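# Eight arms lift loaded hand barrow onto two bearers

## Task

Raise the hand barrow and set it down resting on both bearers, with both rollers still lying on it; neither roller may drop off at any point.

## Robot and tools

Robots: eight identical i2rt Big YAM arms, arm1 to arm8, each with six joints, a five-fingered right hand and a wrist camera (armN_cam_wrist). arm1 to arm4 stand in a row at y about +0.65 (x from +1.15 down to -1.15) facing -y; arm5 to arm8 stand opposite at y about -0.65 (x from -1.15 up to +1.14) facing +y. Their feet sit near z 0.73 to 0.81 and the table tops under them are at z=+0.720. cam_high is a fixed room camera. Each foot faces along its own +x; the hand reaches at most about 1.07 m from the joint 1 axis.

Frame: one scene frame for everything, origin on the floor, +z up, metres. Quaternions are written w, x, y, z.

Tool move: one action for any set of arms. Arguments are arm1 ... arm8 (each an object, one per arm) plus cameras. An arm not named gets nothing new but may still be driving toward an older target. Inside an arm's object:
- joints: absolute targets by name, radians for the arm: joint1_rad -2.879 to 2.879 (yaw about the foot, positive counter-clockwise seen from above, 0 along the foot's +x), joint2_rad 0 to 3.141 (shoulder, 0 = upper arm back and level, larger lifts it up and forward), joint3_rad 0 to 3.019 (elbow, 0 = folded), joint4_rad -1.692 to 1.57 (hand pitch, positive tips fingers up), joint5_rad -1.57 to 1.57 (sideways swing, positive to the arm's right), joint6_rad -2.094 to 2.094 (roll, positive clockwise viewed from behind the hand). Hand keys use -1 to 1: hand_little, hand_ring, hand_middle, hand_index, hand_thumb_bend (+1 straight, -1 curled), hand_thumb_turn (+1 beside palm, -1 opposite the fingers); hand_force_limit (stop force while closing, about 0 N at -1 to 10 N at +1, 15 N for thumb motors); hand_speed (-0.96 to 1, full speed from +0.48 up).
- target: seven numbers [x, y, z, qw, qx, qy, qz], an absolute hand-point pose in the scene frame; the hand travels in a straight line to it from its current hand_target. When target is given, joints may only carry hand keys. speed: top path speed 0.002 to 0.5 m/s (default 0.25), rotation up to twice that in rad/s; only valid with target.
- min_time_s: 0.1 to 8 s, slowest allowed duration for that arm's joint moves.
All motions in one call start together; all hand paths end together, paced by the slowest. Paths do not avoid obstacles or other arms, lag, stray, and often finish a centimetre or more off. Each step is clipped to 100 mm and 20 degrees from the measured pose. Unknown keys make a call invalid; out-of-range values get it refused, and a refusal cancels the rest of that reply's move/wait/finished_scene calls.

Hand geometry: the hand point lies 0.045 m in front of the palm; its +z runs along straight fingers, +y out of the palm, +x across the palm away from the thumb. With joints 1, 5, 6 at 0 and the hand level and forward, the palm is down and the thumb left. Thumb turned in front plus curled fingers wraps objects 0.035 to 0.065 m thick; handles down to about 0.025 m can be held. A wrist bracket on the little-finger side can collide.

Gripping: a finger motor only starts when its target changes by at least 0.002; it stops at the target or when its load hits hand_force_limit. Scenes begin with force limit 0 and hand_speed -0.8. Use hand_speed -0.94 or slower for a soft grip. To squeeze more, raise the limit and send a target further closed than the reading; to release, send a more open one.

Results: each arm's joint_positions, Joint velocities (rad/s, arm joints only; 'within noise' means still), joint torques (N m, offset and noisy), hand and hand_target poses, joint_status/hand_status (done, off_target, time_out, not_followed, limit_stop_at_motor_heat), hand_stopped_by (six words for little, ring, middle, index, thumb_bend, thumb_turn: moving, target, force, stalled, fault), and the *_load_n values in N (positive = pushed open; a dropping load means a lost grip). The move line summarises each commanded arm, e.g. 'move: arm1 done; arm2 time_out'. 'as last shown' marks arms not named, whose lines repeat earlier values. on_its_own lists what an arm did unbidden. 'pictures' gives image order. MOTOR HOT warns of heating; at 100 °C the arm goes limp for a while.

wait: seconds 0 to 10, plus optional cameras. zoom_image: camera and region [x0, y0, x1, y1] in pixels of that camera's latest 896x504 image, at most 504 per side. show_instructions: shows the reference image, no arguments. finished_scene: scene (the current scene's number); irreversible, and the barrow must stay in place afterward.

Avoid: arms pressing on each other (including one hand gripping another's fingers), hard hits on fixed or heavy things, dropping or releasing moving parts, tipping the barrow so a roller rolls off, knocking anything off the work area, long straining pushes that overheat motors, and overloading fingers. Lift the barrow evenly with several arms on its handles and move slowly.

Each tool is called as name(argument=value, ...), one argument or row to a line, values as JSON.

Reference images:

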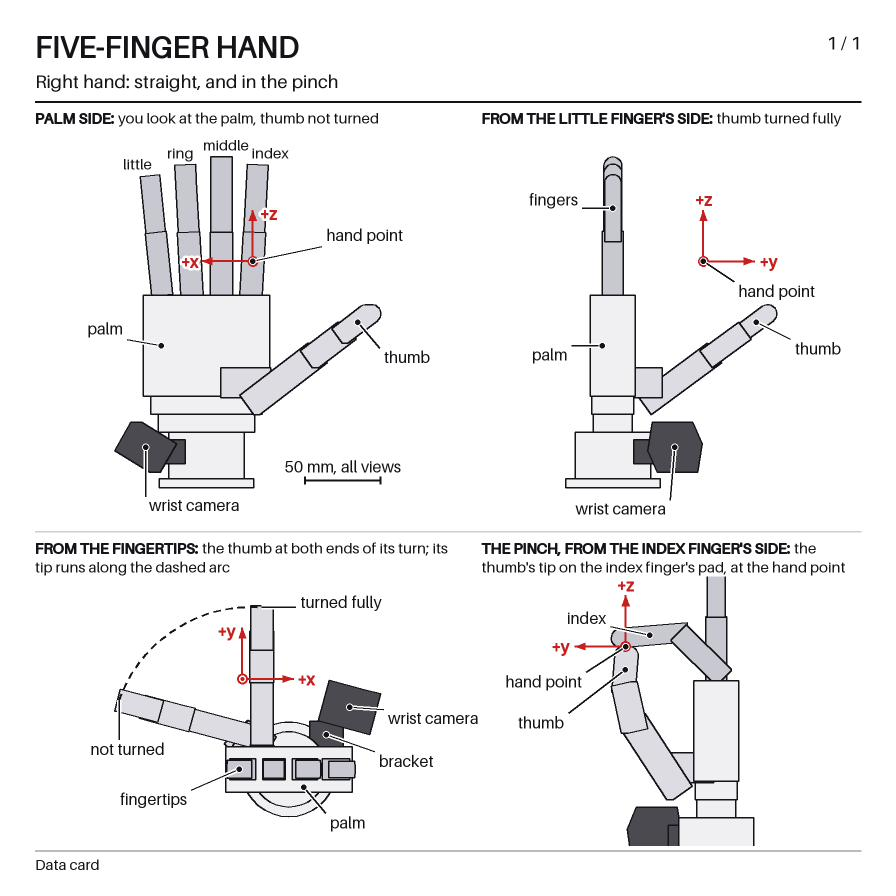

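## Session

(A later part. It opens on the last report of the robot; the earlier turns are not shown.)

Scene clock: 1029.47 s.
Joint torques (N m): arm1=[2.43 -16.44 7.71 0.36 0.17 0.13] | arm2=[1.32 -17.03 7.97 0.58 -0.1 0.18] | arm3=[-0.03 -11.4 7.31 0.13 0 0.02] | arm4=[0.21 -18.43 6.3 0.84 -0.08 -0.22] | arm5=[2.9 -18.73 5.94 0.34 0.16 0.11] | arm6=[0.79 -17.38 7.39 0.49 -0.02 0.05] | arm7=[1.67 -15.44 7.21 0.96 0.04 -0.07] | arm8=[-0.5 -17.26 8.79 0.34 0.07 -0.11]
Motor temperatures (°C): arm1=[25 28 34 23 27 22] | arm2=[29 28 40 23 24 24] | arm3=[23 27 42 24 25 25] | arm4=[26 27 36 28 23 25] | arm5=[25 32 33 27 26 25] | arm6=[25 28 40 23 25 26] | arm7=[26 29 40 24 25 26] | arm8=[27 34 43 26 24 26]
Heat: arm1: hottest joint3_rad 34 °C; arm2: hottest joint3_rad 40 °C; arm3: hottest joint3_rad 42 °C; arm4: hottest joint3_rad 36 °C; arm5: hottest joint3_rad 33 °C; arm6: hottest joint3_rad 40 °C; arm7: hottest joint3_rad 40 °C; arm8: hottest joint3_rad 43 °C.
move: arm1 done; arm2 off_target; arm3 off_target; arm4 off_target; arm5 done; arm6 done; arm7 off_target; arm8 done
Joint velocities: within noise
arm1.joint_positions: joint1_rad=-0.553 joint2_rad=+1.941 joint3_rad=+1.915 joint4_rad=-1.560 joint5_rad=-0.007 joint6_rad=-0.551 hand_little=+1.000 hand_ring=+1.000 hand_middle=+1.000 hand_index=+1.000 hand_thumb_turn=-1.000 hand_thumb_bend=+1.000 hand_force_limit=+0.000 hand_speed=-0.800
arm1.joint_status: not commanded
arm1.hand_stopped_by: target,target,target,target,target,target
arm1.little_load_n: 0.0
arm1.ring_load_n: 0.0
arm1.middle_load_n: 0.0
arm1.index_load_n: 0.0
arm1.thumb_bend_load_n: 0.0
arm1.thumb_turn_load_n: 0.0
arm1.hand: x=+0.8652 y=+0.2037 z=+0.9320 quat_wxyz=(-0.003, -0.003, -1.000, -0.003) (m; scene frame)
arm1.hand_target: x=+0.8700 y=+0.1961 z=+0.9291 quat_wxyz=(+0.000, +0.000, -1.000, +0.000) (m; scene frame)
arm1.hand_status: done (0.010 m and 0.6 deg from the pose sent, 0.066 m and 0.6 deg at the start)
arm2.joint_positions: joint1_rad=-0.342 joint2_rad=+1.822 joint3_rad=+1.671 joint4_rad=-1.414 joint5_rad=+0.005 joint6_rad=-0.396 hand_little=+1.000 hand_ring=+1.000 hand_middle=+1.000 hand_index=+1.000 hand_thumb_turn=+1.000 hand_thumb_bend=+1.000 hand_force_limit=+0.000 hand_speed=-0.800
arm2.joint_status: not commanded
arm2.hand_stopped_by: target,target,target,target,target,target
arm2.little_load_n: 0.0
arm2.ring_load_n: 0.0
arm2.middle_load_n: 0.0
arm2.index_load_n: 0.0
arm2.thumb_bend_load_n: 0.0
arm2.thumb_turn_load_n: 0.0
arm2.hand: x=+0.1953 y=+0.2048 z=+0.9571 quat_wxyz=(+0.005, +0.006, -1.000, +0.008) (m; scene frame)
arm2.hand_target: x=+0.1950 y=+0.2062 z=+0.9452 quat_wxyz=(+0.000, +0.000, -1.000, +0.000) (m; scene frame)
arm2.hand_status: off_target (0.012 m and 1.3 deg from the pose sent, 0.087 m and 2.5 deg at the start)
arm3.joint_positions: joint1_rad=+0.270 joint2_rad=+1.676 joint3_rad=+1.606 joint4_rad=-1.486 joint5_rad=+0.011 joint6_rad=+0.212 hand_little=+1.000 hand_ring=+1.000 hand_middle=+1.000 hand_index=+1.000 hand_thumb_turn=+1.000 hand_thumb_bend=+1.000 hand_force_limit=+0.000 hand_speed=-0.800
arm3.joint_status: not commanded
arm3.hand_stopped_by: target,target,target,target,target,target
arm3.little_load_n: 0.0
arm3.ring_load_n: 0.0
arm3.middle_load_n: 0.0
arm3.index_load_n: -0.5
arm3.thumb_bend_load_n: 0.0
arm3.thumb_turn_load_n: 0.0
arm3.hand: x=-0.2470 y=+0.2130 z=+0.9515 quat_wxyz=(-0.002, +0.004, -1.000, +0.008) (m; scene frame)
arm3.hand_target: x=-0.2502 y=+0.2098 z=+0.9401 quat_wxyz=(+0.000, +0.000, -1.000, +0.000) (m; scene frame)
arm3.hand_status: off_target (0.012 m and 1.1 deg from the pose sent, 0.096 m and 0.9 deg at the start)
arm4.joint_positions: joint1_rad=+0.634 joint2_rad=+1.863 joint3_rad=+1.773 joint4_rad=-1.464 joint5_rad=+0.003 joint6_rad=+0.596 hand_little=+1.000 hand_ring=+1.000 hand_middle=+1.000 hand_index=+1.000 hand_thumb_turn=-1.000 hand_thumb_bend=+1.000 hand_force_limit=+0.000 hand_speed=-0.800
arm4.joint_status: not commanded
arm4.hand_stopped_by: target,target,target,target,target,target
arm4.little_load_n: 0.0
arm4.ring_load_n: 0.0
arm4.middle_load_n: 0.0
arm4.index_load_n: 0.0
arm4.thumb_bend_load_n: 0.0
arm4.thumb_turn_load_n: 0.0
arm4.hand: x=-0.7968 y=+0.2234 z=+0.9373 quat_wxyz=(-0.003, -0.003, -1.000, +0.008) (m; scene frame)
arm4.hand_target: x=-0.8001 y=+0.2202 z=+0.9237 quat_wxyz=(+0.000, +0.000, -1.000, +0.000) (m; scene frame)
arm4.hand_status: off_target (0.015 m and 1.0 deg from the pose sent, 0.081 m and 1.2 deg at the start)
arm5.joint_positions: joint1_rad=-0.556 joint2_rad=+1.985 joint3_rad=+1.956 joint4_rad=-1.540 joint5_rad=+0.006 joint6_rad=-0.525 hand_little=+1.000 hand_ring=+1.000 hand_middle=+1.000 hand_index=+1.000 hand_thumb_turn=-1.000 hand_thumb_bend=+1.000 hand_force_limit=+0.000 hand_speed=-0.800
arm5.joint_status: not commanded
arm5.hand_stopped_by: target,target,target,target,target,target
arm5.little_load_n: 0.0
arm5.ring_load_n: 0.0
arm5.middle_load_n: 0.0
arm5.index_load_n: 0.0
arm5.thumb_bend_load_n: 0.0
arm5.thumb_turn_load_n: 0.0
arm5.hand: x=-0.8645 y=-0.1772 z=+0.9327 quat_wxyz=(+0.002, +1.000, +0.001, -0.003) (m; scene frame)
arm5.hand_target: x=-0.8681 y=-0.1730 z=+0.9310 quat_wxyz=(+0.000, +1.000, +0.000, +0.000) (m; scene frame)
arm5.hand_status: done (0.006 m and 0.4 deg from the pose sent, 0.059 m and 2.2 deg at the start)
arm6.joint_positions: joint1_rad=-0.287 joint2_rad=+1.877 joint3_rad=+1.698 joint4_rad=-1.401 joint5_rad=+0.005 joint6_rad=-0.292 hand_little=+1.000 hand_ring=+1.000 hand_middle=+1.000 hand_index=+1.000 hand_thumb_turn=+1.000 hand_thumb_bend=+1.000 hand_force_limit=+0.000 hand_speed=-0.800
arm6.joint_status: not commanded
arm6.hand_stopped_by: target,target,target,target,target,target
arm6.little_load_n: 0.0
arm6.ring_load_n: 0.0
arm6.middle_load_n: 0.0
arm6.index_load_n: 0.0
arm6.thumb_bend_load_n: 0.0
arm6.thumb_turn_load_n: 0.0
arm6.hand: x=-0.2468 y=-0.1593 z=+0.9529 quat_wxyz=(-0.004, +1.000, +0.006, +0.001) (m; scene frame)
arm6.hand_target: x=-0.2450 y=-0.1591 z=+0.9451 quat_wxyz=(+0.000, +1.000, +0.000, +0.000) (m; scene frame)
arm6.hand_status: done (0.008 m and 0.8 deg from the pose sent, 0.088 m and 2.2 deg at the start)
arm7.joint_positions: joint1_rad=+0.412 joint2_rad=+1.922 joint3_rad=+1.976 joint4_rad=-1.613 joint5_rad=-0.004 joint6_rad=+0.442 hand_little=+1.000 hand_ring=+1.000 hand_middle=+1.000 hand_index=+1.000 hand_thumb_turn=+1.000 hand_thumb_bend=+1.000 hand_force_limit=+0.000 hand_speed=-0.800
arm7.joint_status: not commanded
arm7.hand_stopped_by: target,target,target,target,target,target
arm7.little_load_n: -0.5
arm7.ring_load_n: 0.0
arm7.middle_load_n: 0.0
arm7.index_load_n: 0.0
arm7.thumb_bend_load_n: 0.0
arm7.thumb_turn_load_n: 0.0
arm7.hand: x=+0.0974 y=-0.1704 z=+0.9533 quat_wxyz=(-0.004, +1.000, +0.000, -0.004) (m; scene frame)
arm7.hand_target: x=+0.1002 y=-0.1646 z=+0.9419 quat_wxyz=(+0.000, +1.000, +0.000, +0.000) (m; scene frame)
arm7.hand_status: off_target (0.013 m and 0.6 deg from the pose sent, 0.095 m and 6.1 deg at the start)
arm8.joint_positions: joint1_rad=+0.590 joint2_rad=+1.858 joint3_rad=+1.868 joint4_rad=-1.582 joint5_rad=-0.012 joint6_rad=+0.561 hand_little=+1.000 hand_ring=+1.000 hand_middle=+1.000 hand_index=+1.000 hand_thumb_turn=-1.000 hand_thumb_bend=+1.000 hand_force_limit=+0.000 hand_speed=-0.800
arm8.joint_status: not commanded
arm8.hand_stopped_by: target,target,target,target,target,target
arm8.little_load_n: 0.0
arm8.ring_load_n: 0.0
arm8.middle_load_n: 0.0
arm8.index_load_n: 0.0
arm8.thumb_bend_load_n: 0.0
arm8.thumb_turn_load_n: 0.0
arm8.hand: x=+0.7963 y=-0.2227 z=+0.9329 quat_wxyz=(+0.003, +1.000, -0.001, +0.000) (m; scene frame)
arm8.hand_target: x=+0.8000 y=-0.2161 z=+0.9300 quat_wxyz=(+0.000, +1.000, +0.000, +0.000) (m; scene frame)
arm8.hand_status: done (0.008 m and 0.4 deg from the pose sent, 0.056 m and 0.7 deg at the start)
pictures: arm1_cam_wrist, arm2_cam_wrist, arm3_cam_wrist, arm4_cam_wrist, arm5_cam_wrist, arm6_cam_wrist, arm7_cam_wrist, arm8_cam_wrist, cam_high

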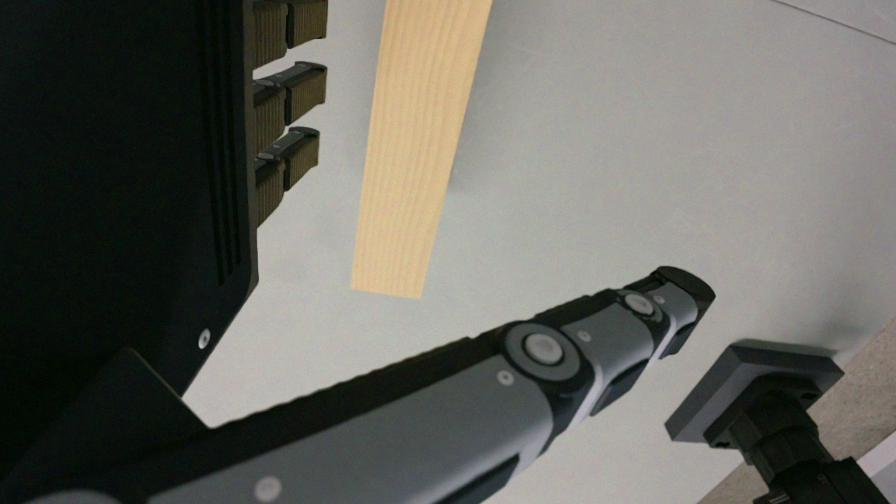

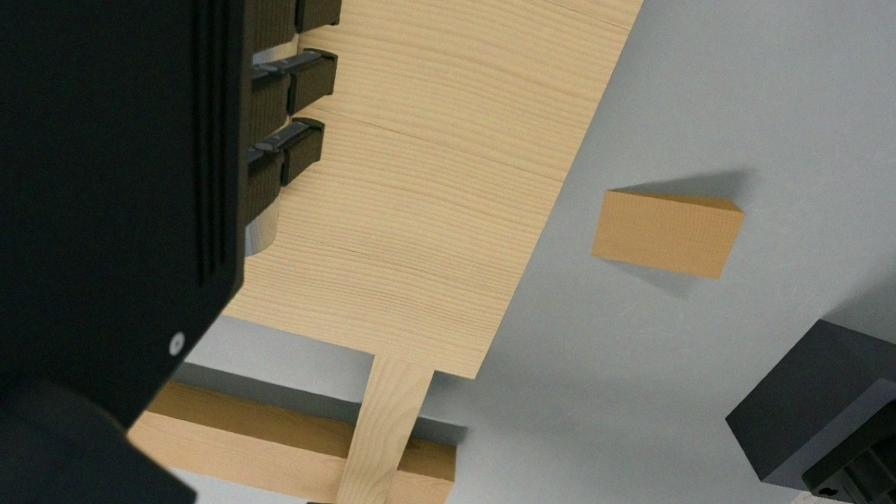

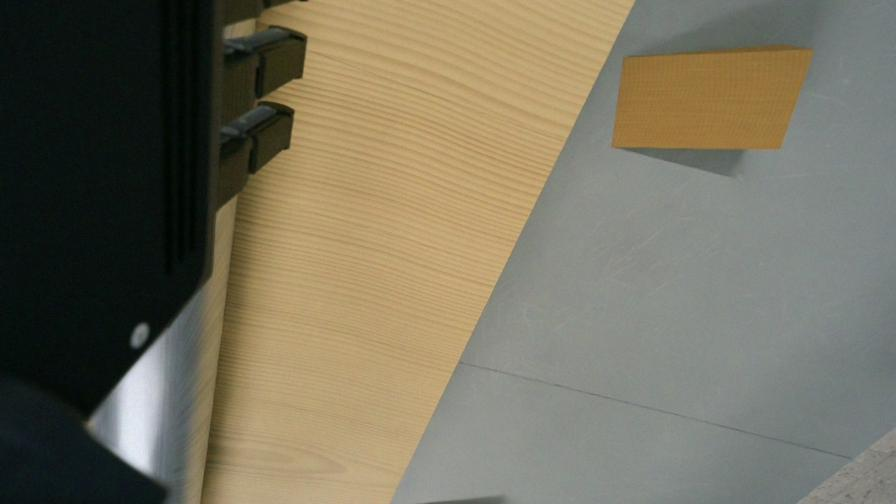

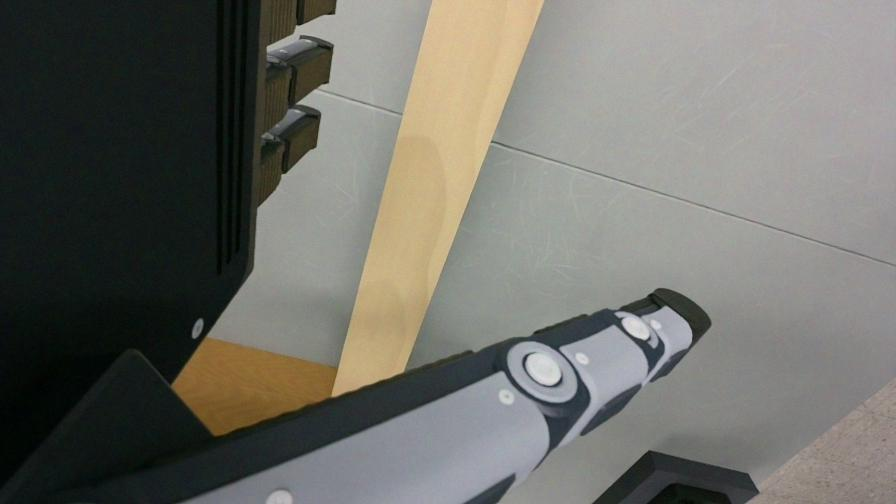

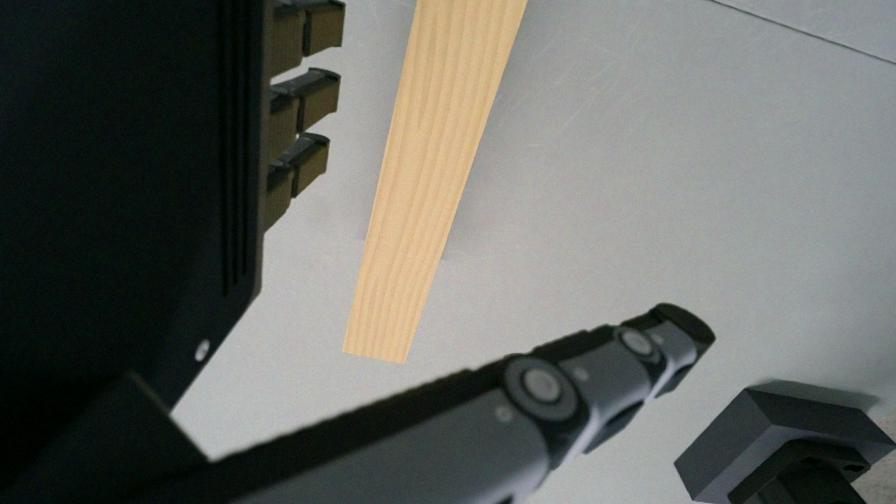

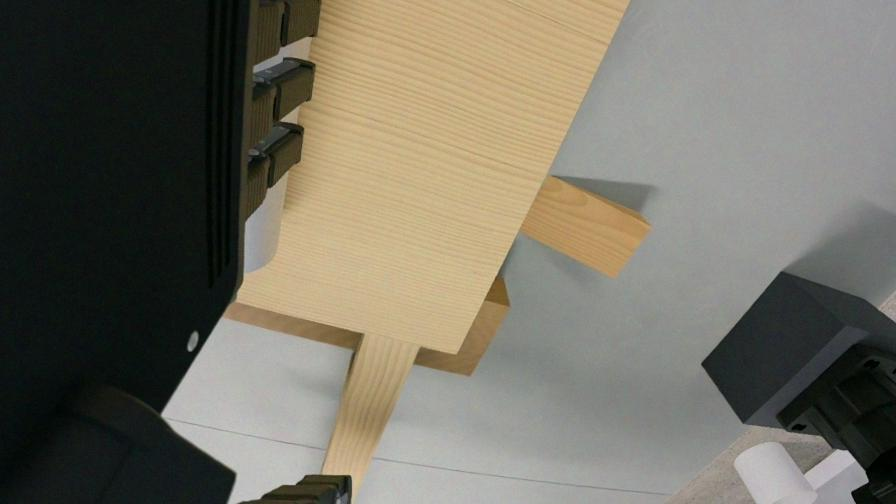

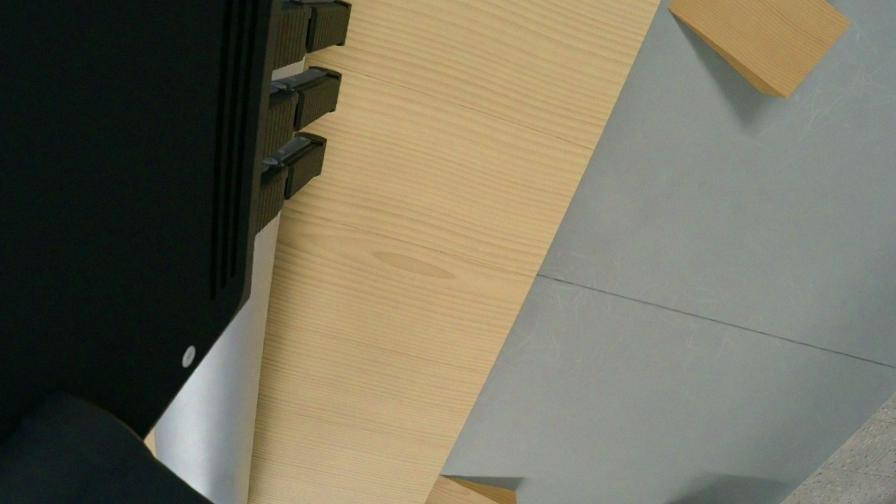

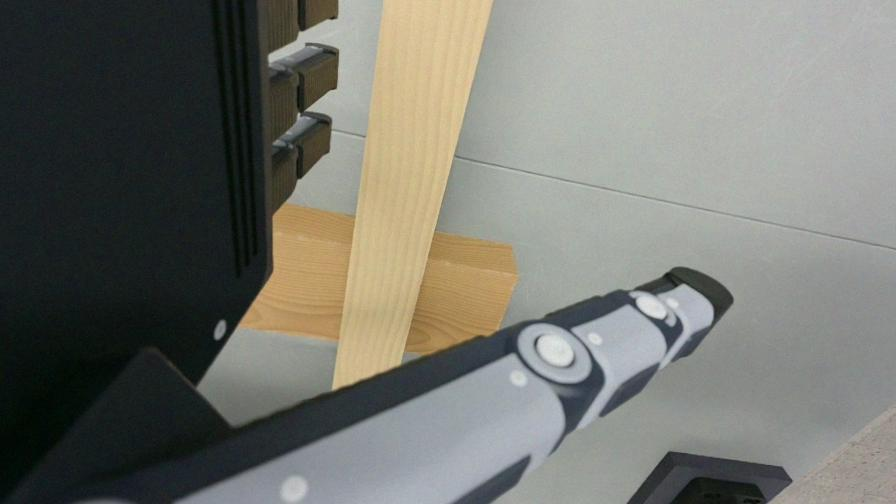

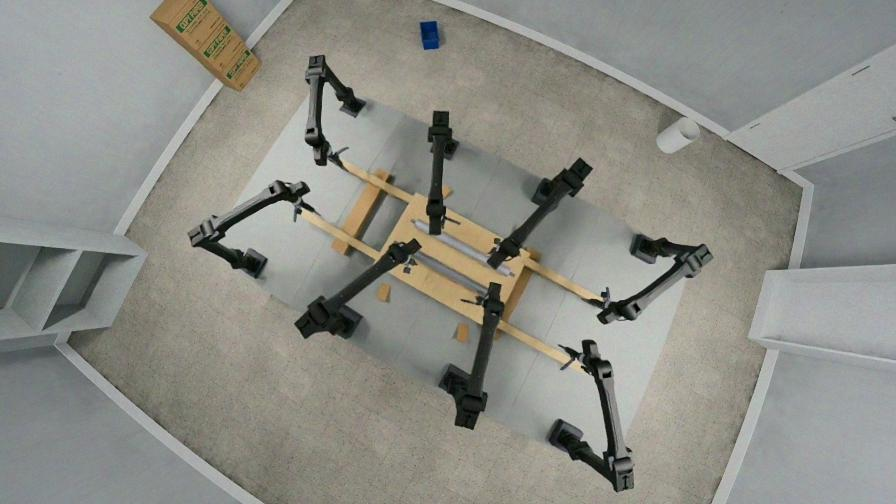

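move(
  arm1={"target": [0.872, 0.198, 0.811, 0, 0, 1, 0], "speed": 0.08},
  arm8={"target": [0.803, -0.216, 0.811, 0, 1, 0, 0], "speed": 0.08},
  arm4={"target": [-0.803, 0.232, 0.804, 0, 0, 1, 0], "speed": 0.08},
  arm5={"target": [-0.870, -0.180, 0.811, 0, 1, 0, 0], "speed": 0.08},
  arm2={"target": [0.195, 0.216, 0.920, 0, 0, 1, 0], "speed": 0.08},
  arm3={"target": [-0.25, 0.208, 0.9205, 0, 0, 1, 0], "speed": 0.08},
  arm6={"target": [-0.245, -0.162, 0.924, 0, 1, 0, 0], "speed": 0.08},
  arm7={"target": [0.10, -0.171, 0.921, 0, 1, 0, 0], "speed": 0.08},
  cameras=["all"],
)

Scene clock: 1071.37 s.
Joint torques (N m): arm1=[2.55 -17.08 7.23 0.35 0.16 0.15] | arm2=[0.5 -17.67 7.42 0.73 -0.08 0.12] | arm3=[-0.15 -11.11 6.99 0.1 0.02 0.03] | arm4=[0.73 -17.32 5.86 0.79 -0.11 -0.16] | arm5=[2.61 -18.78 5.74 0.38 0.18 0.07] | arm6=[0.91 -16.79 7.2 0.44 -0.03 0.04] | arm7=[1.55 -16.73 6.95 0.94 0.04 -0.03] | arm8=[-0.73 -17.32 8.39 0.36 0.07 -0.11]
Motor temperatures (°C): arm1=[25 27 32 23 27 22] | arm2=[29 28 36 22 24 24] | arm3=[23 27 38 24 25 25] | arm4=[26 27 35 28 23 25] | arm5=[25 33 32 27 26 25] | arm6=[25 29 36 23 25 26] | arm7=[26 28 36 24 25 26] | arm8=[27 33 42 26 24 26]
Heat: arm1: hottest joint3_rad 32 °C; arm2: hottest joint3_rad 36 °C; arm3: hottest joint3_rad 38 °C; arm4: hottest joint3_rad 35 °C; arm5: hottest joint2_rad 33 °C; arm6: hottest joint3_rad 36 °C; arm7: hottest joint3_rad 36 °C; arm8: hottest joint3_rad 42 °C.
move: arm1 done; arm2 done; arm3 off_target; arm4 off_target; arm5 done; arm6 off_target; arm7 done; arm8 done
Joint velocities: within noise
arm1.joint_positions: joint1_rad=-0.552 joint2_rad=+1.988 joint3_rad=+1.675 joint4_rad=-1.272 joint5_rad=-0.007 joint6_rad=-0.549 hand_little=+1.000 hand_ring=+1.000 hand_middle=+1.000 hand_index=+1.000 hand_thumb_turn=-1.000 hand_thumb_bend=+1.000 hand_force_limit=+0.000 hand_speed=-0.800
arm1.joint_status: not commanded
arm1.hand_stopped_by: target,target,target,target,target,target
arm1.little_load_n: 0.0
arm1.ring_load_n: 0.0
arm1.middle_load_n: 0.0
arm1.index_load_n: 0.0
arm1.thumb_bend_load_n: 0.0
arm1.thumb_turn_load_n: 0.0
arm1.hand: x=+0.8664 y=+0.2056 z=+0.8144 quat_wxyz=(-0.003, -0.003, -1.000, -0.003) (m; scene frame)
arm1.hand_target: x=+0.8721 y=+0.1981 z=+0.8110 quat_wxyz=(+0.000, +0.000, -1.000, +0.000) (m; scene frame)
arm1.hand_status: done (0.010 m and 0.6 deg from the pose sent, 0.121 m and 0.6 deg at the start)
arm2.joint_positions: joint1_rad=-0.343 joint2_rad=+1.822 joint3_rad=+1.591 joint4_rad=-1.342 joint5_rad=+0.005 joint6_rad=-0.396 hand_little=+1.000 hand_ring=+1.000 hand_middle=+1.000 hand_index=+1.000 hand_thumb_turn=+1.000 hand_thumb_bend=+1.000 hand_force_limit=+0.000 hand_speed=-0.800
arm2.joint_status: not commanded
arm2.hand_stopped_by: target,target,target,target,target,target
arm2.little_load_n: 0.0
arm2.ring_load_n: 0.0
arm2.middle_load_n: -0.5
arm2.index_load_n: 0.0
arm2.thumb_bend_load_n: 0.0
arm2.thumb_turn_load_n: 0.0
arm2.hand: x=+0.1977 y=+0.2120 z=+0.9278 quat_wxyz=(+0.003, +0.005, -1.000, +0.005) (m; scene frame)
arm2.hand_target: x=+0.1950 y=+0.2160 z=+0.9202 quat_wxyz=(+0.000, +0.000, -1.000, +0.000) (m; scene frame)
arm2.hand_status: done (0.009 m and 0.9 deg from the pose sent, 0.039 m and 1.3 deg at the start)
arm3.joint_positions: joint1_rad=+0.270 joint2_rad=+1.680 joint3_rad=+1.570 joint4_rad=-1.437 joint5_rad=+0.011 joint6_rad=+0.212 hand_little=+1.000 hand_ring=+1.000 hand_middle=+1.000 hand_index=+1.000 hand_thumb_turn=+1.000 hand_thumb_bend=+1.000 hand_force_limit=+0.000 hand_speed=-0.800
arm3.joint_status: not commanded
arm3.hand_stopped_by: target,target,target,target,target,target
arm3.little_load_n: 0.0
arm3.ring_load_n: 0.0
arm3.middle_load_n: 0.0
arm3.index_load_n: 0.0
arm3.thumb_bend_load_n: 0.0
arm3.thumb_turn_load_n: 0.0
arm3.hand: x=-0.2465 y=+0.2106 z=+0.9355 quat_wxyz=(-0.003, +0.004, -1.000, +0.013) (m; scene frame)
arm3.hand_target: x=-0.2500 y=+0.2084 z=+0.9207 quat_wxyz=(+0.000, +0.000, -1.000, +0.000) (m; scene frame)
arm3.hand_status: off_target (0.016 m and 1.5 deg from the pose sent, 0.032 m and 1.1 deg at the start)
arm4.joint_positions: joint1_rad=+0.634 joint2_rad=+1.916 joint3_rad=+1.530 joint4_rad=-1.167 joint5_rad=+0.003 joint6_rad=+0.596 hand_little=+1.000 hand_ring=+1.000 hand_middle=+1.000 hand_index=+1.000 hand_thumb_turn=-1.000 hand_thumb_bend=+1.000 hand_force_limit=+0.000 hand_speed=-0.800
arm4.joint_status: not commanded
arm4.hand_stopped_by: target,target,target,target,target,target
arm4.little_load_n: 0.0
arm4.ring_load_n: 0.0
arm4.middle_load_n: 0.0
arm4.index_load_n: 0.0
arm4.thumb_bend_load_n: -0.5
arm4.thumb_turn_load_n: 0.0
arm4.hand: x=-0.8014 y=+0.2304 z=+0.8181 quat_wxyz=(-0.004, -0.003, -1.000, +0.008) (m; scene frame)
arm4.hand_target: x=-0.8032 y=+0.2322 z=+0.8042 quat_wxyz=(+0.000, +0.000, -1.000, +0.000) (m; scene frame)
arm4.hand_status: off_target (0.014 m and 1.1 deg from the pose sent, 0.134 m and 1.0 deg at the start)
arm5.joint_positions: joint1_rad=-0.556 joint2_rad=+2.029 joint3_rad=+1.706 joint4_rad=-1.246 joint5_rad=+0.006 joint6_rad=-0.525 hand_little=+1.000 hand_ring=+1.000 hand_middle=+1.000 hand_index=+1.000 hand_thumb_turn=-1.000 hand_thumb_bend=+1.000 hand_force_limit=+0.000 hand_speed=-0.800
arm5.joint_status: not commanded
arm5.hand_stopped_by: target,target,target,target,target,target
arm5.little_load_n: 0.0
arm5.ring_load_n: 0.0
arm5.middle_load_n: 0.0
arm5.index_load_n: 0.0
arm5.thumb_bend_load_n: 0.0
arm5.thumb_turn_load_n: 0.0
arm5.hand: x=-0.8688 y=-0.1824 z=+0.8132 quat_wxyz=(+0.002, +1.000, +0.001, -0.003) (m; scene frame)
arm5.hand_target: x=-0.8701 y=-0.1801 z=+0.8111 quat_wxyz=(+0.000, +1.000, +0.000, +0.000) (m; scene frame)
arm5.hand_status: done (0.003 m and 0.4 deg from the pose sent, 0.122 m and 0.4 deg at the start)
arm6.joint_positions: joint1_rad=-0.287 joint2_rad=+1.877 joint3_rad=+1.649 joint4_rad=-1.347 joint5_rad=+0.005 joint6_rad=-0.292 hand_little=+1.000 hand_ring=+1.000 hand_middle=+1.000 hand_index=+1.000 hand_thumb_turn=+1.000 hand_thumb_bend=+1.000 hand_force_limit=+0.000 hand_speed=-0.800
arm6.joint_status: not commanded
arm6.hand_stopped_by: target,target,target,target,target,target
arm6.little_load_n: 0.0
arm6.ring_load_n: 0.0
arm6.middle_load_n: 0.0
arm6.index_load_n: 0.0
arm6.thumb_bend_load_n: 0.0
arm6.thumb_turn_load_n: 0.0
arm6.hand: x=-0.2474 y=-0.1611 z=+0.9343 quat_wxyz=(-0.006, +1.000, +0.006, +0.002) (m; scene frame)
arm6.hand_target: x=-0.2451 y=-0.1622 z=+0.9241 quat_wxyz=(+0.000, +1.000, +0.000, +0.000) (m; scene frame)
arm6.hand_status: off_target (0.011 m and 1.0 deg from the pose sent, 0.029 m and 0.8 deg at the start)
arm7.joint_positions: joint1_rad=+0.412 joint2_rad=+1.922 joint3_rad=+1.898 joint4_rad=-1.550 joint5_rad=-0.004 joint6_rad=+0.442 hand_little=+1.000 hand_ring=+1.000 hand_middle=+1.000 hand_index=+1.000 hand_thumb_turn=+1.000 hand_thumb_bend=+1.000 hand_force_limit=+0.000 hand_speed=-0.800
arm7.joint_status: not commanded
arm7.hand_stopped_by: target,target,target,target,target,target
arm7.little_load_n: 0.0
arm7.ring_load_n: 0.0
arm7.middle_load_n: 0.0
arm7.index_load_n: 0.0
arm7.thumb_bend_load_n: 0.0
arm7.thumb_turn_load_n: 0.0
arm7.hand: x=+0.0989 y=-0.1734 z=+0.9243 quat_wxyz=(+0.002, +1.000, +0.000, -0.001) (m; scene frame)
arm7.hand_target: x=+0.1001 y=-0.1710 z=+0.9209 quat_wxyz=(+0.000, +1.000, +0.000, +0.000) (m; scene frame)
arm7.hand_status: done (0.004 m and 0.3 deg from the pose sent, 0.033 m and 0.6 deg at the start)
arm8.joint_positions: joint1_rad=+0.590 joint2_rad=+1.901 joint3_rad=+1.617 joint4_rad=-1.288 joint5_rad=-0.012 joint6_rad=+0.559 hand_little=+1.000 hand_ring=+1.000 hand_middle=+1.000 hand_index=+1.000 hand_thumb_turn=-1.000 hand_thumb_bend=+1.000 hand_force_limit=+0.000 hand_speed=-0.800
arm8.joint_status: not commanded
arm8.hand_stopped_by: target,target,target,target,target,target
arm8.little_load_n: 0.0
arm8.ring_load_n: 0.0
arm8.middle_load_n: 0.0
arm8.index_load_n: 0.0
arm8.thumb_bend_load_n: 0.0
arm8.thumb_turn_load_n: 0.0
arm8.hand: x=+0.7980 y=-0.2233 z=+0.8139 quat_wxyz=(+0.004, +1.000, +0.000, +0.000) (m; scene frame)
arm8.hand_target: x=+0.8030 y=-0.2161 z=+0.8110 quat_wxyz=(+0.000, +1.000, +0.000, +0.000) (m; scene frame)
arm8.hand_status: done (0.009 m and 0.4 deg from the pose sent, 0.122 m and 0.4 deg at the start)
pictures: arm1_cam_wrist, arm2_cam_wrist, arm3_cam_wrist, arm4_cam_wrist, arm5_cam_wrist, arm6_cam_wrist, arm7_cam_wrist, arm8_cam_wrist, cam_high

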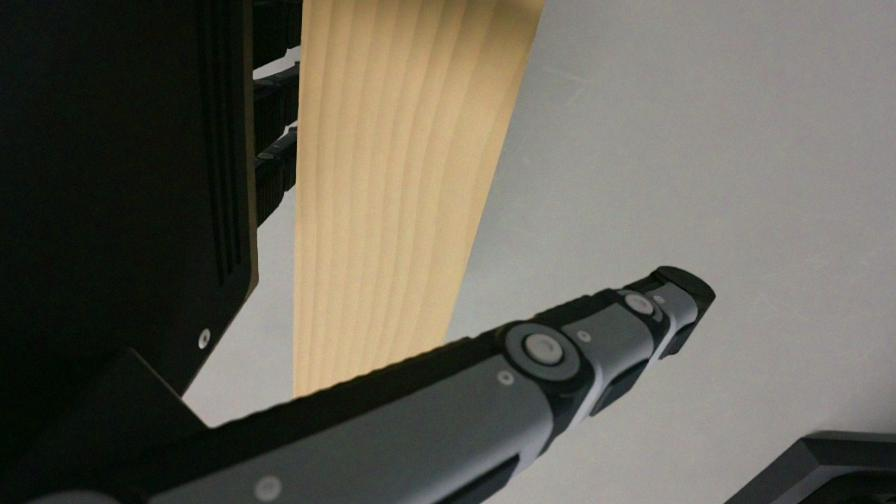

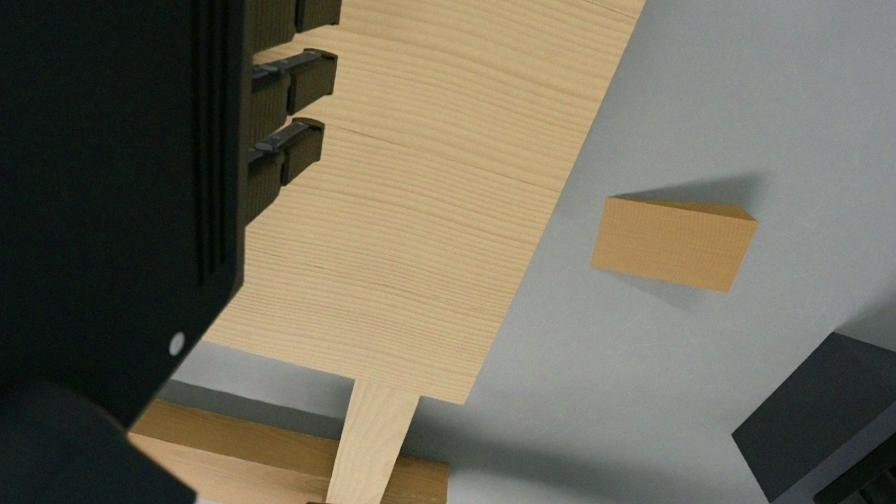

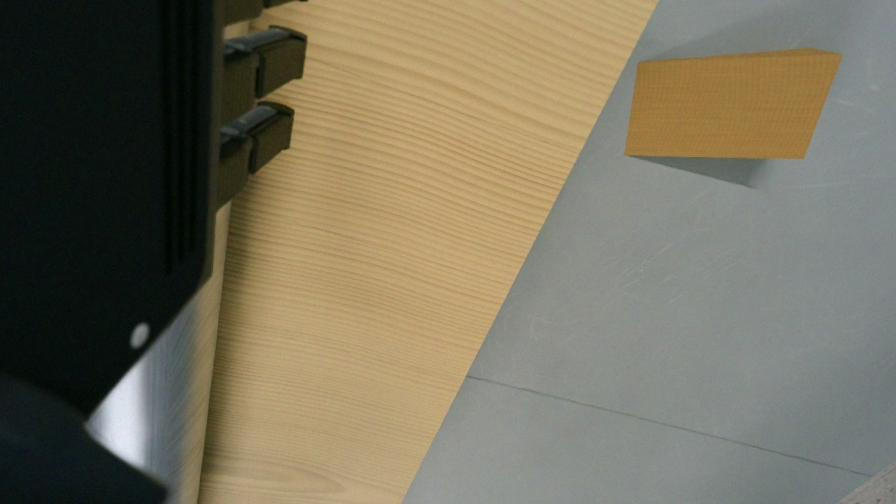

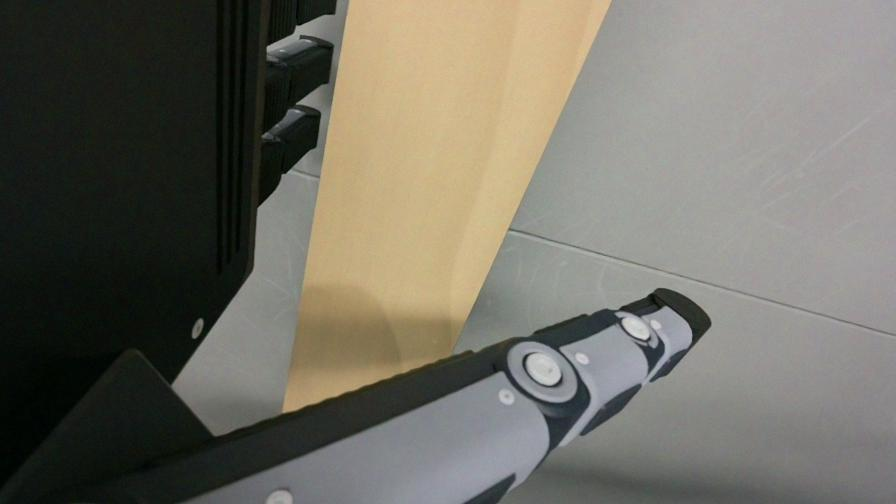

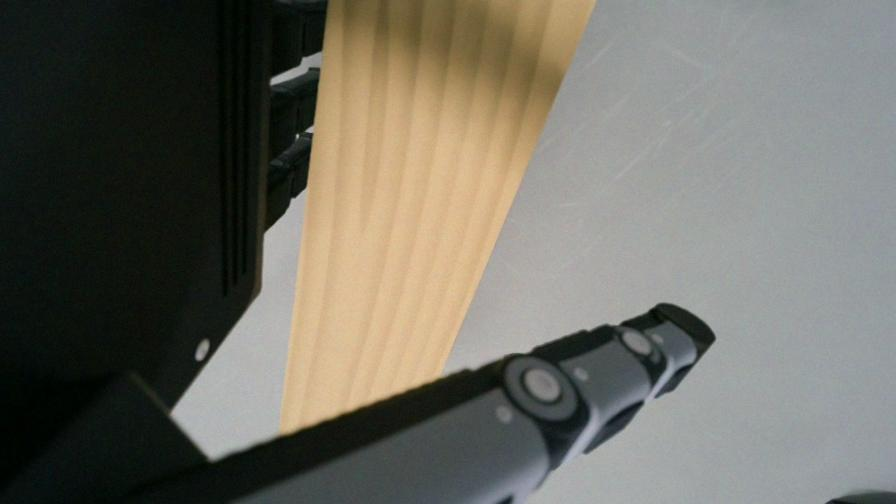

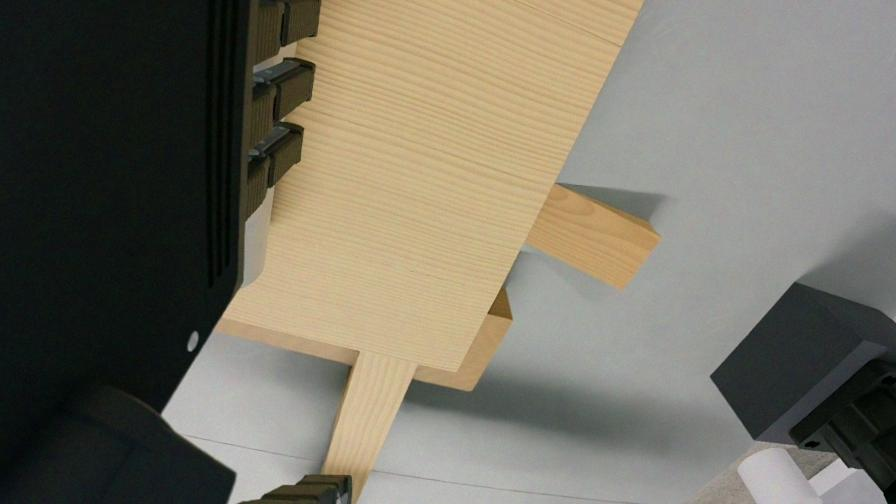

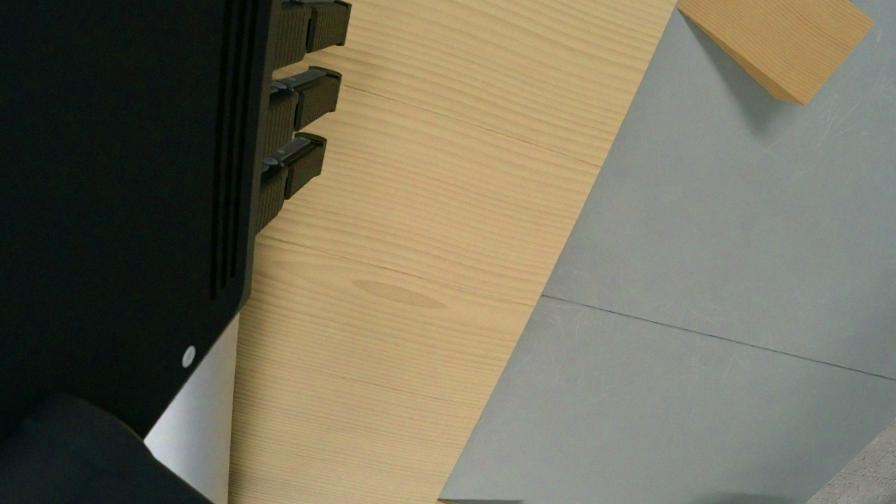

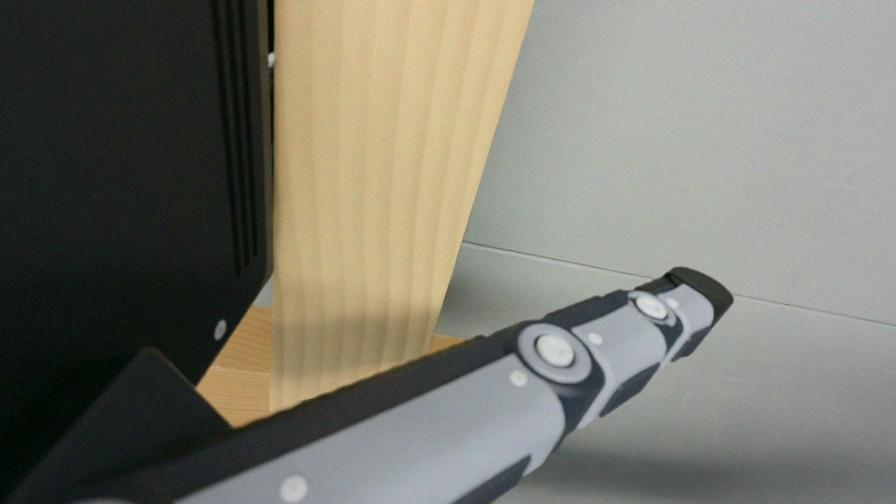

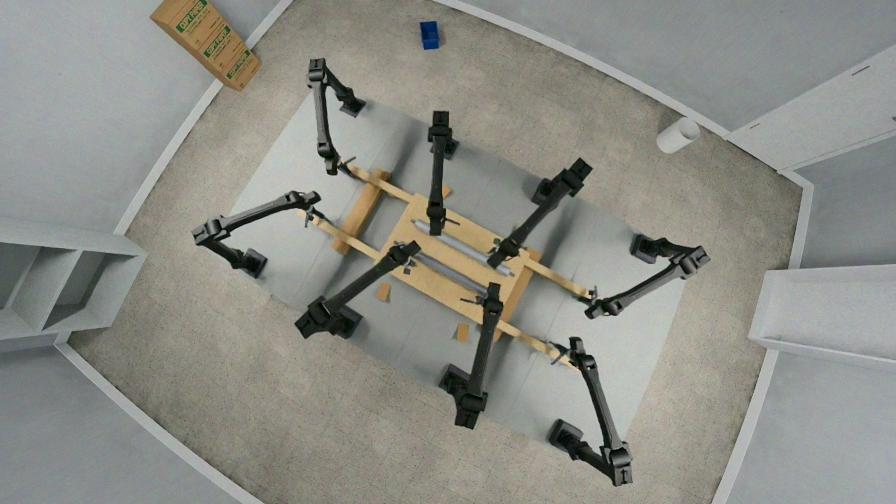

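move(
  arm1={"target": [0.872, 0.198, 0.7936, 0, 0, 1, 0], "speed": 0.05, "joints": {"hand_little": 0.6, "hand_ring": 0.6, "hand_middle": 0.6, "hand_index": 0.6}},
  arm8={"target": [0.803, -0.220, 0.794, 0, 1, 0, 0], "speed": 0.05, "joints": {"hand_little": 0.6, "hand_ring": 0.6, "hand_middle": 0.6, "hand_index": 0.6}},
  arm4={"target": [-0.803, 0.232, 0.784, 0, 0, 1, 0], "speed": 0.05, "joints": {"hand_little": 0.6, "hand_ring": 0.6, "hand_middle": 0.6, "hand_index": 0.6}},
  arm5={"target": [-0.870, -0.180, 0.795, 0, 1, 0, 0], "speed": 0.05, "joints": {"hand_little": 0.6, "hand_ring": 0.6, "hand_middle": 0.6, "hand_index": 0.6}},
  cameras=["arm1_cam_wrist", "arm4_cam_wrist", "arm5_cam_wrist", "arm8_cam_wrist"],
)

Scene clock: 1129.30 s.
Joint torques (N m): arm1=[2.43 -16.5 7.12 0.29 0.17 0.12] | arm2=[0.03 -17.14 7.42 0.57 -0.12 0.04] | arm3=[-0.21 -11.11 7.01 0.12 0.02 0.03] | arm4=[0.5 -18.02 5.68 0.76 -0.1 -0.13] | arm5=[2.61 -18.78 5.53 0.38 0.15 0.06] | arm6=[1.03 -16.85 7.13 0.54 -0.03 0.05] | arm7=[1.49 -16.56 6.98 0.92 0.04 -0.02] | arm8=[-0.26 -16.91 7.87 0.17 -0.01 -0.07]
Motor temperatures (°C): arm1=[25 27 31 23 27 22] | arm2=[29 29 33 22 24 24] | arm3=[23 28 36 24 25 25] | arm4=[26 29 33 28 23 25] | arm5=[25 31 31 27 26 25] | arm6=[25 29 33 23 25 26] | arm7=[26 29 34 24 25 26] | arm8=[27 35 40 26 24 26]
Heat: arm1: hottest joint3_rad 31 °C; arm2: hottest joint3_rad 33 °C; arm3: hottest joint3_rad 36 °C; arm4: hottest joint3_rad 33 °C; arm5: hottest joint2_rad 31 °C; arm6: hottest joint3_rad 33 °C; arm7: hottest joint3_rad 34 °C; arm8: hottest joint3_rad 40 °C.
move: arm1 off_target; arm4 off_target; arm5 done; arm8 done
Joint velocities: within noise
arm1.joint_positions: joint1_rad=-0.552 joint2_rad=+2.000 joint3_rad=+1.652 joint4_rad=-1.233 joint5_rad=-0.007 joint6_rad=-0.548 hand_little=+0.600 hand_ring=+0.600 hand_middle=+0.600 hand_index=+0.600 hand_thumb_turn=-1.000 hand_thumb_bend=+1.000 hand_force_limit=+0.000 hand_speed=-0.800
arm1.joint_status: all done
arm1.hand_stopped_by: target,target,target,target,target,target
arm1.little_load_n: 0.0
arm1.ring_load_n: 0.5
arm1.middle_load_n: 0.0
arm1.index_load_n: 0.0
arm1.thumb_bend_load_n: 0.0
arm1.thumb_turn_load_n: 0.0
arm1.hand: x=+0.8659 y=+0.2050 z=+0.7989 quat_wxyz=(-0.002, -0.004, -1.000, -0.001) (m; scene frame)
arm1.hand_target: x=+0.8720 y=+0.1981 z=+0.7937 quat_wxyz=(+0.000, +0.000, -1.000, +0.000) (m; scene frame)
arm1.hand_status: off_target (0.011 m and 0.5 deg from the pose sent, 0.023 m and 0.6 deg at the start)
arm2, arm3, arm6, arm7: as last shown
arm2.middle_load_n: 0.0
arm2.thumb_bend_load_n: -0.5
arm4.joint_positions: joint1_rad=+0.634 joint2_rad=+1.934 joint3_rad=+1.508 joint4_rad=-1.121 joint5_rad=+0.003 joint6_rad=+0.596 hand_little=+0.600 hand_ring=+0.600 hand_middle=+0.600 hand_index=+0.600 hand_thumb_turn=-1.000 hand_thumb_bend=+1.000 hand_force_limit=+0.000 hand_speed=-0.800
arm4.joint_status: all done
arm4.hand_stopped_by: target,target,target,target,target,target
arm4.little_load_n: 0.0
arm4.ring_load_n: 0.0
arm4.middle_load_n: 0.0
arm4.index_load_n: 0.0
arm4.thumb_bend_load_n: 0.0
arm4.thumb_turn_load_n: 0.0
arm4.hand: x=-0.8004 y=+0.2290 z=+0.8001 quat_wxyz=(-0.006, -0.003, -1.000, +0.011) (m; scene frame)
arm4.hand_target: x=-0.8032 y=+0.2323 z=+0.7842 quat_wxyz=(+0.000, +0.000, -1.000, +0.000) (m; scene frame)
arm4.hand_status: off_target (0.017 m and 1.4 deg from the pose sent, 0.034 m and 1.1 deg at the start)
arm5.joint_positions: joint1_rad=-0.556 joint2_rad=+2.040 joint3_rad=+1.687 joint4_rad=-1.210 joint5_rad=+0.007 joint6_rad=-0.525 hand_little=+0.600 hand_ring=+0.600 hand_middle=+0.600 hand_index=+0.600 hand_thumb_turn=-1.000 hand_thumb_bend=+1.000 hand_force_limit=+0.000 hand_speed=-0.800
arm5.joint_status: all done
arm5.hand_stopped_by: target,target,target,target,target,target
arm5.little_load_n: 0.0
arm5.ring_load_n: 0.0
arm5.middle_load_n: 0.0
arm5.index_load_n: 0.0
arm5.thumb_bend_load_n: -0.5
arm5.thumb_turn_load_n: 0.0
arm5.hand: x=-0.8683 y=-0.1815 z=+0.7993 quat_wxyz=(+0.000, +1.000, +0.001, -0.001) (m; scene frame)
arm5.hand_target: x=-0.8700 y=-0.1800 z=+0.7950 quat_wxyz=(+0.000, +1.000, +0.000, +0.000) (m; scene frame)
arm5.hand_status: done (0.005 m and 0.2 deg from the pose sent, 0.018 m and 0.4 deg at the start)
arm6.little_load_n: 0.5
arm8.joint_positions: joint1_rad=+0.589 joint2_rad=+1.903 joint3_rad=+1.583 joint4_rad=-1.238 joint5_rad=-0.010 joint6_rad=+0.559 hand_little=+0.600 hand_ring=+0.600 hand_middle=+0.600 hand_index=+0.600 hand_thumb_turn=-1.000 hand_thumb_bend=+1.000 hand_force_limit=+0.000 hand_speed=-0.800
arm8.joint_status: all done
arm8.hand_stopped_by: target,target,target,target,target,target
arm8.little_load_n: -0.5
arm8.ring_load_n: 0.0
arm8.middle_load_n: 0.0
arm8.index_load_n: 0.0
arm8.thumb_bend_load_n: 0.0
arm8.thumb_turn_load_n: 0.0
arm8.hand: x=+0.7988 y=-0.2224 z=+0.8003 quat_wxyz=(-0.003, +1.000, +0.000, -0.003) (m; scene frame)
arm8.hand_target: x=+0.8030 y=-0.2201 z=+0.7940 quat_wxyz=(+0.000, +1.000, +0.000, +0.000) (m; scene frame)
arm8.hand_status: done (0.008 m and 0.5 deg from the pose sent, 0.021 m and 0.4 deg at the start)
pictures: arm1_cam_wrist, arm4_cam_wrist, arm5_cam_wrist, arm8_cam_wrist

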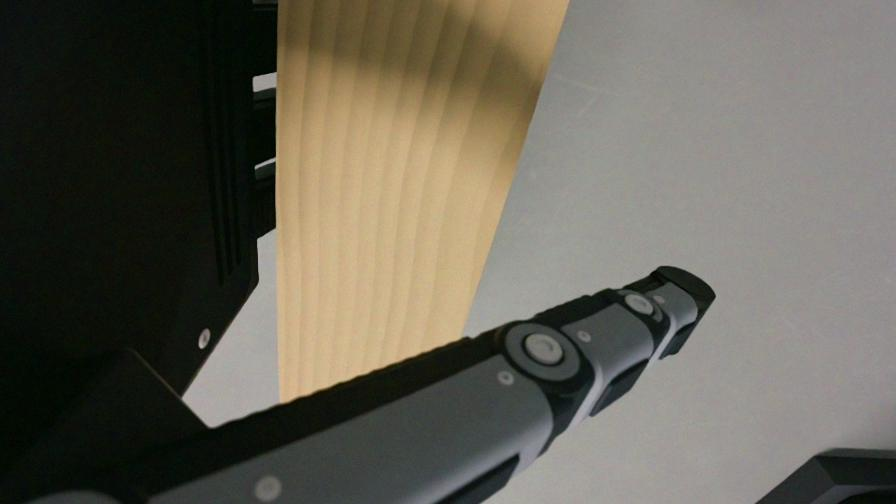

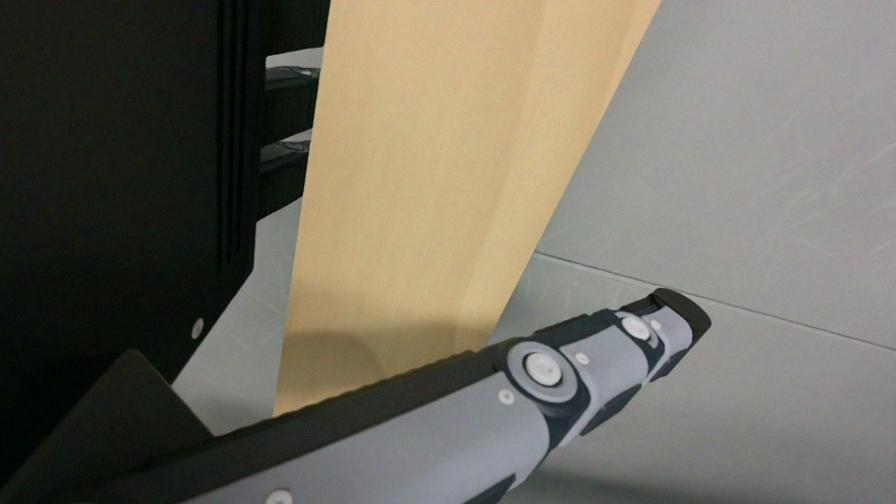

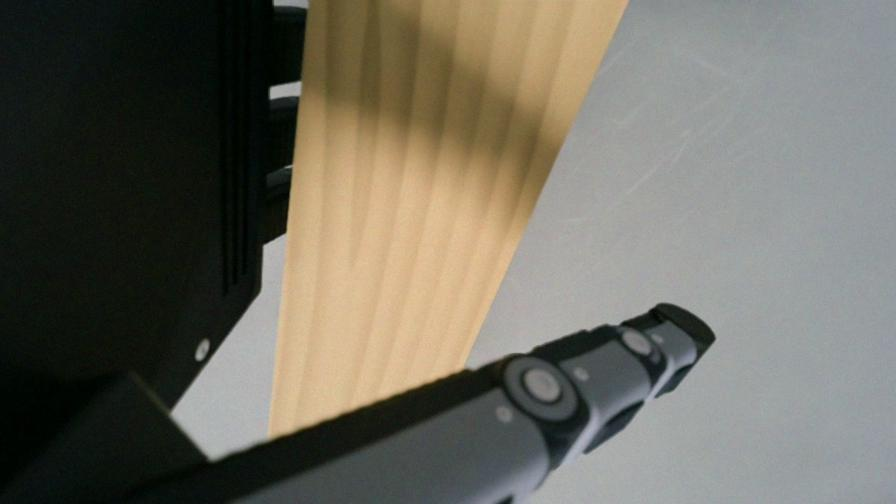

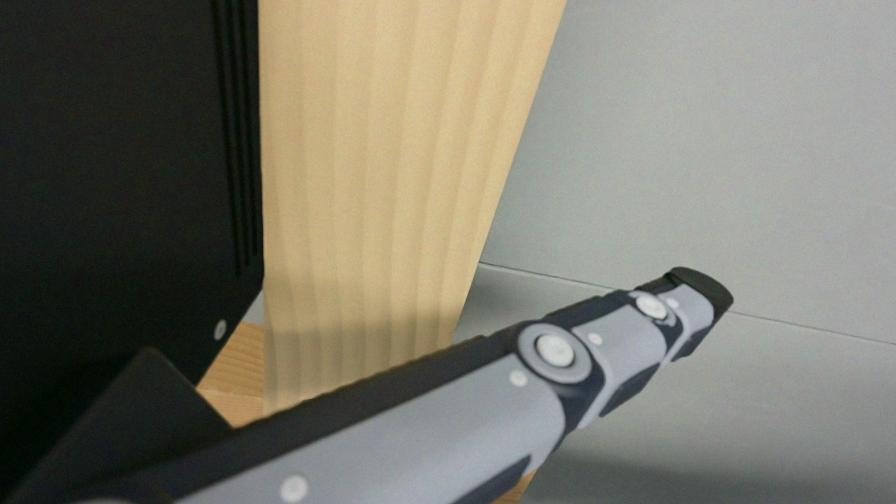

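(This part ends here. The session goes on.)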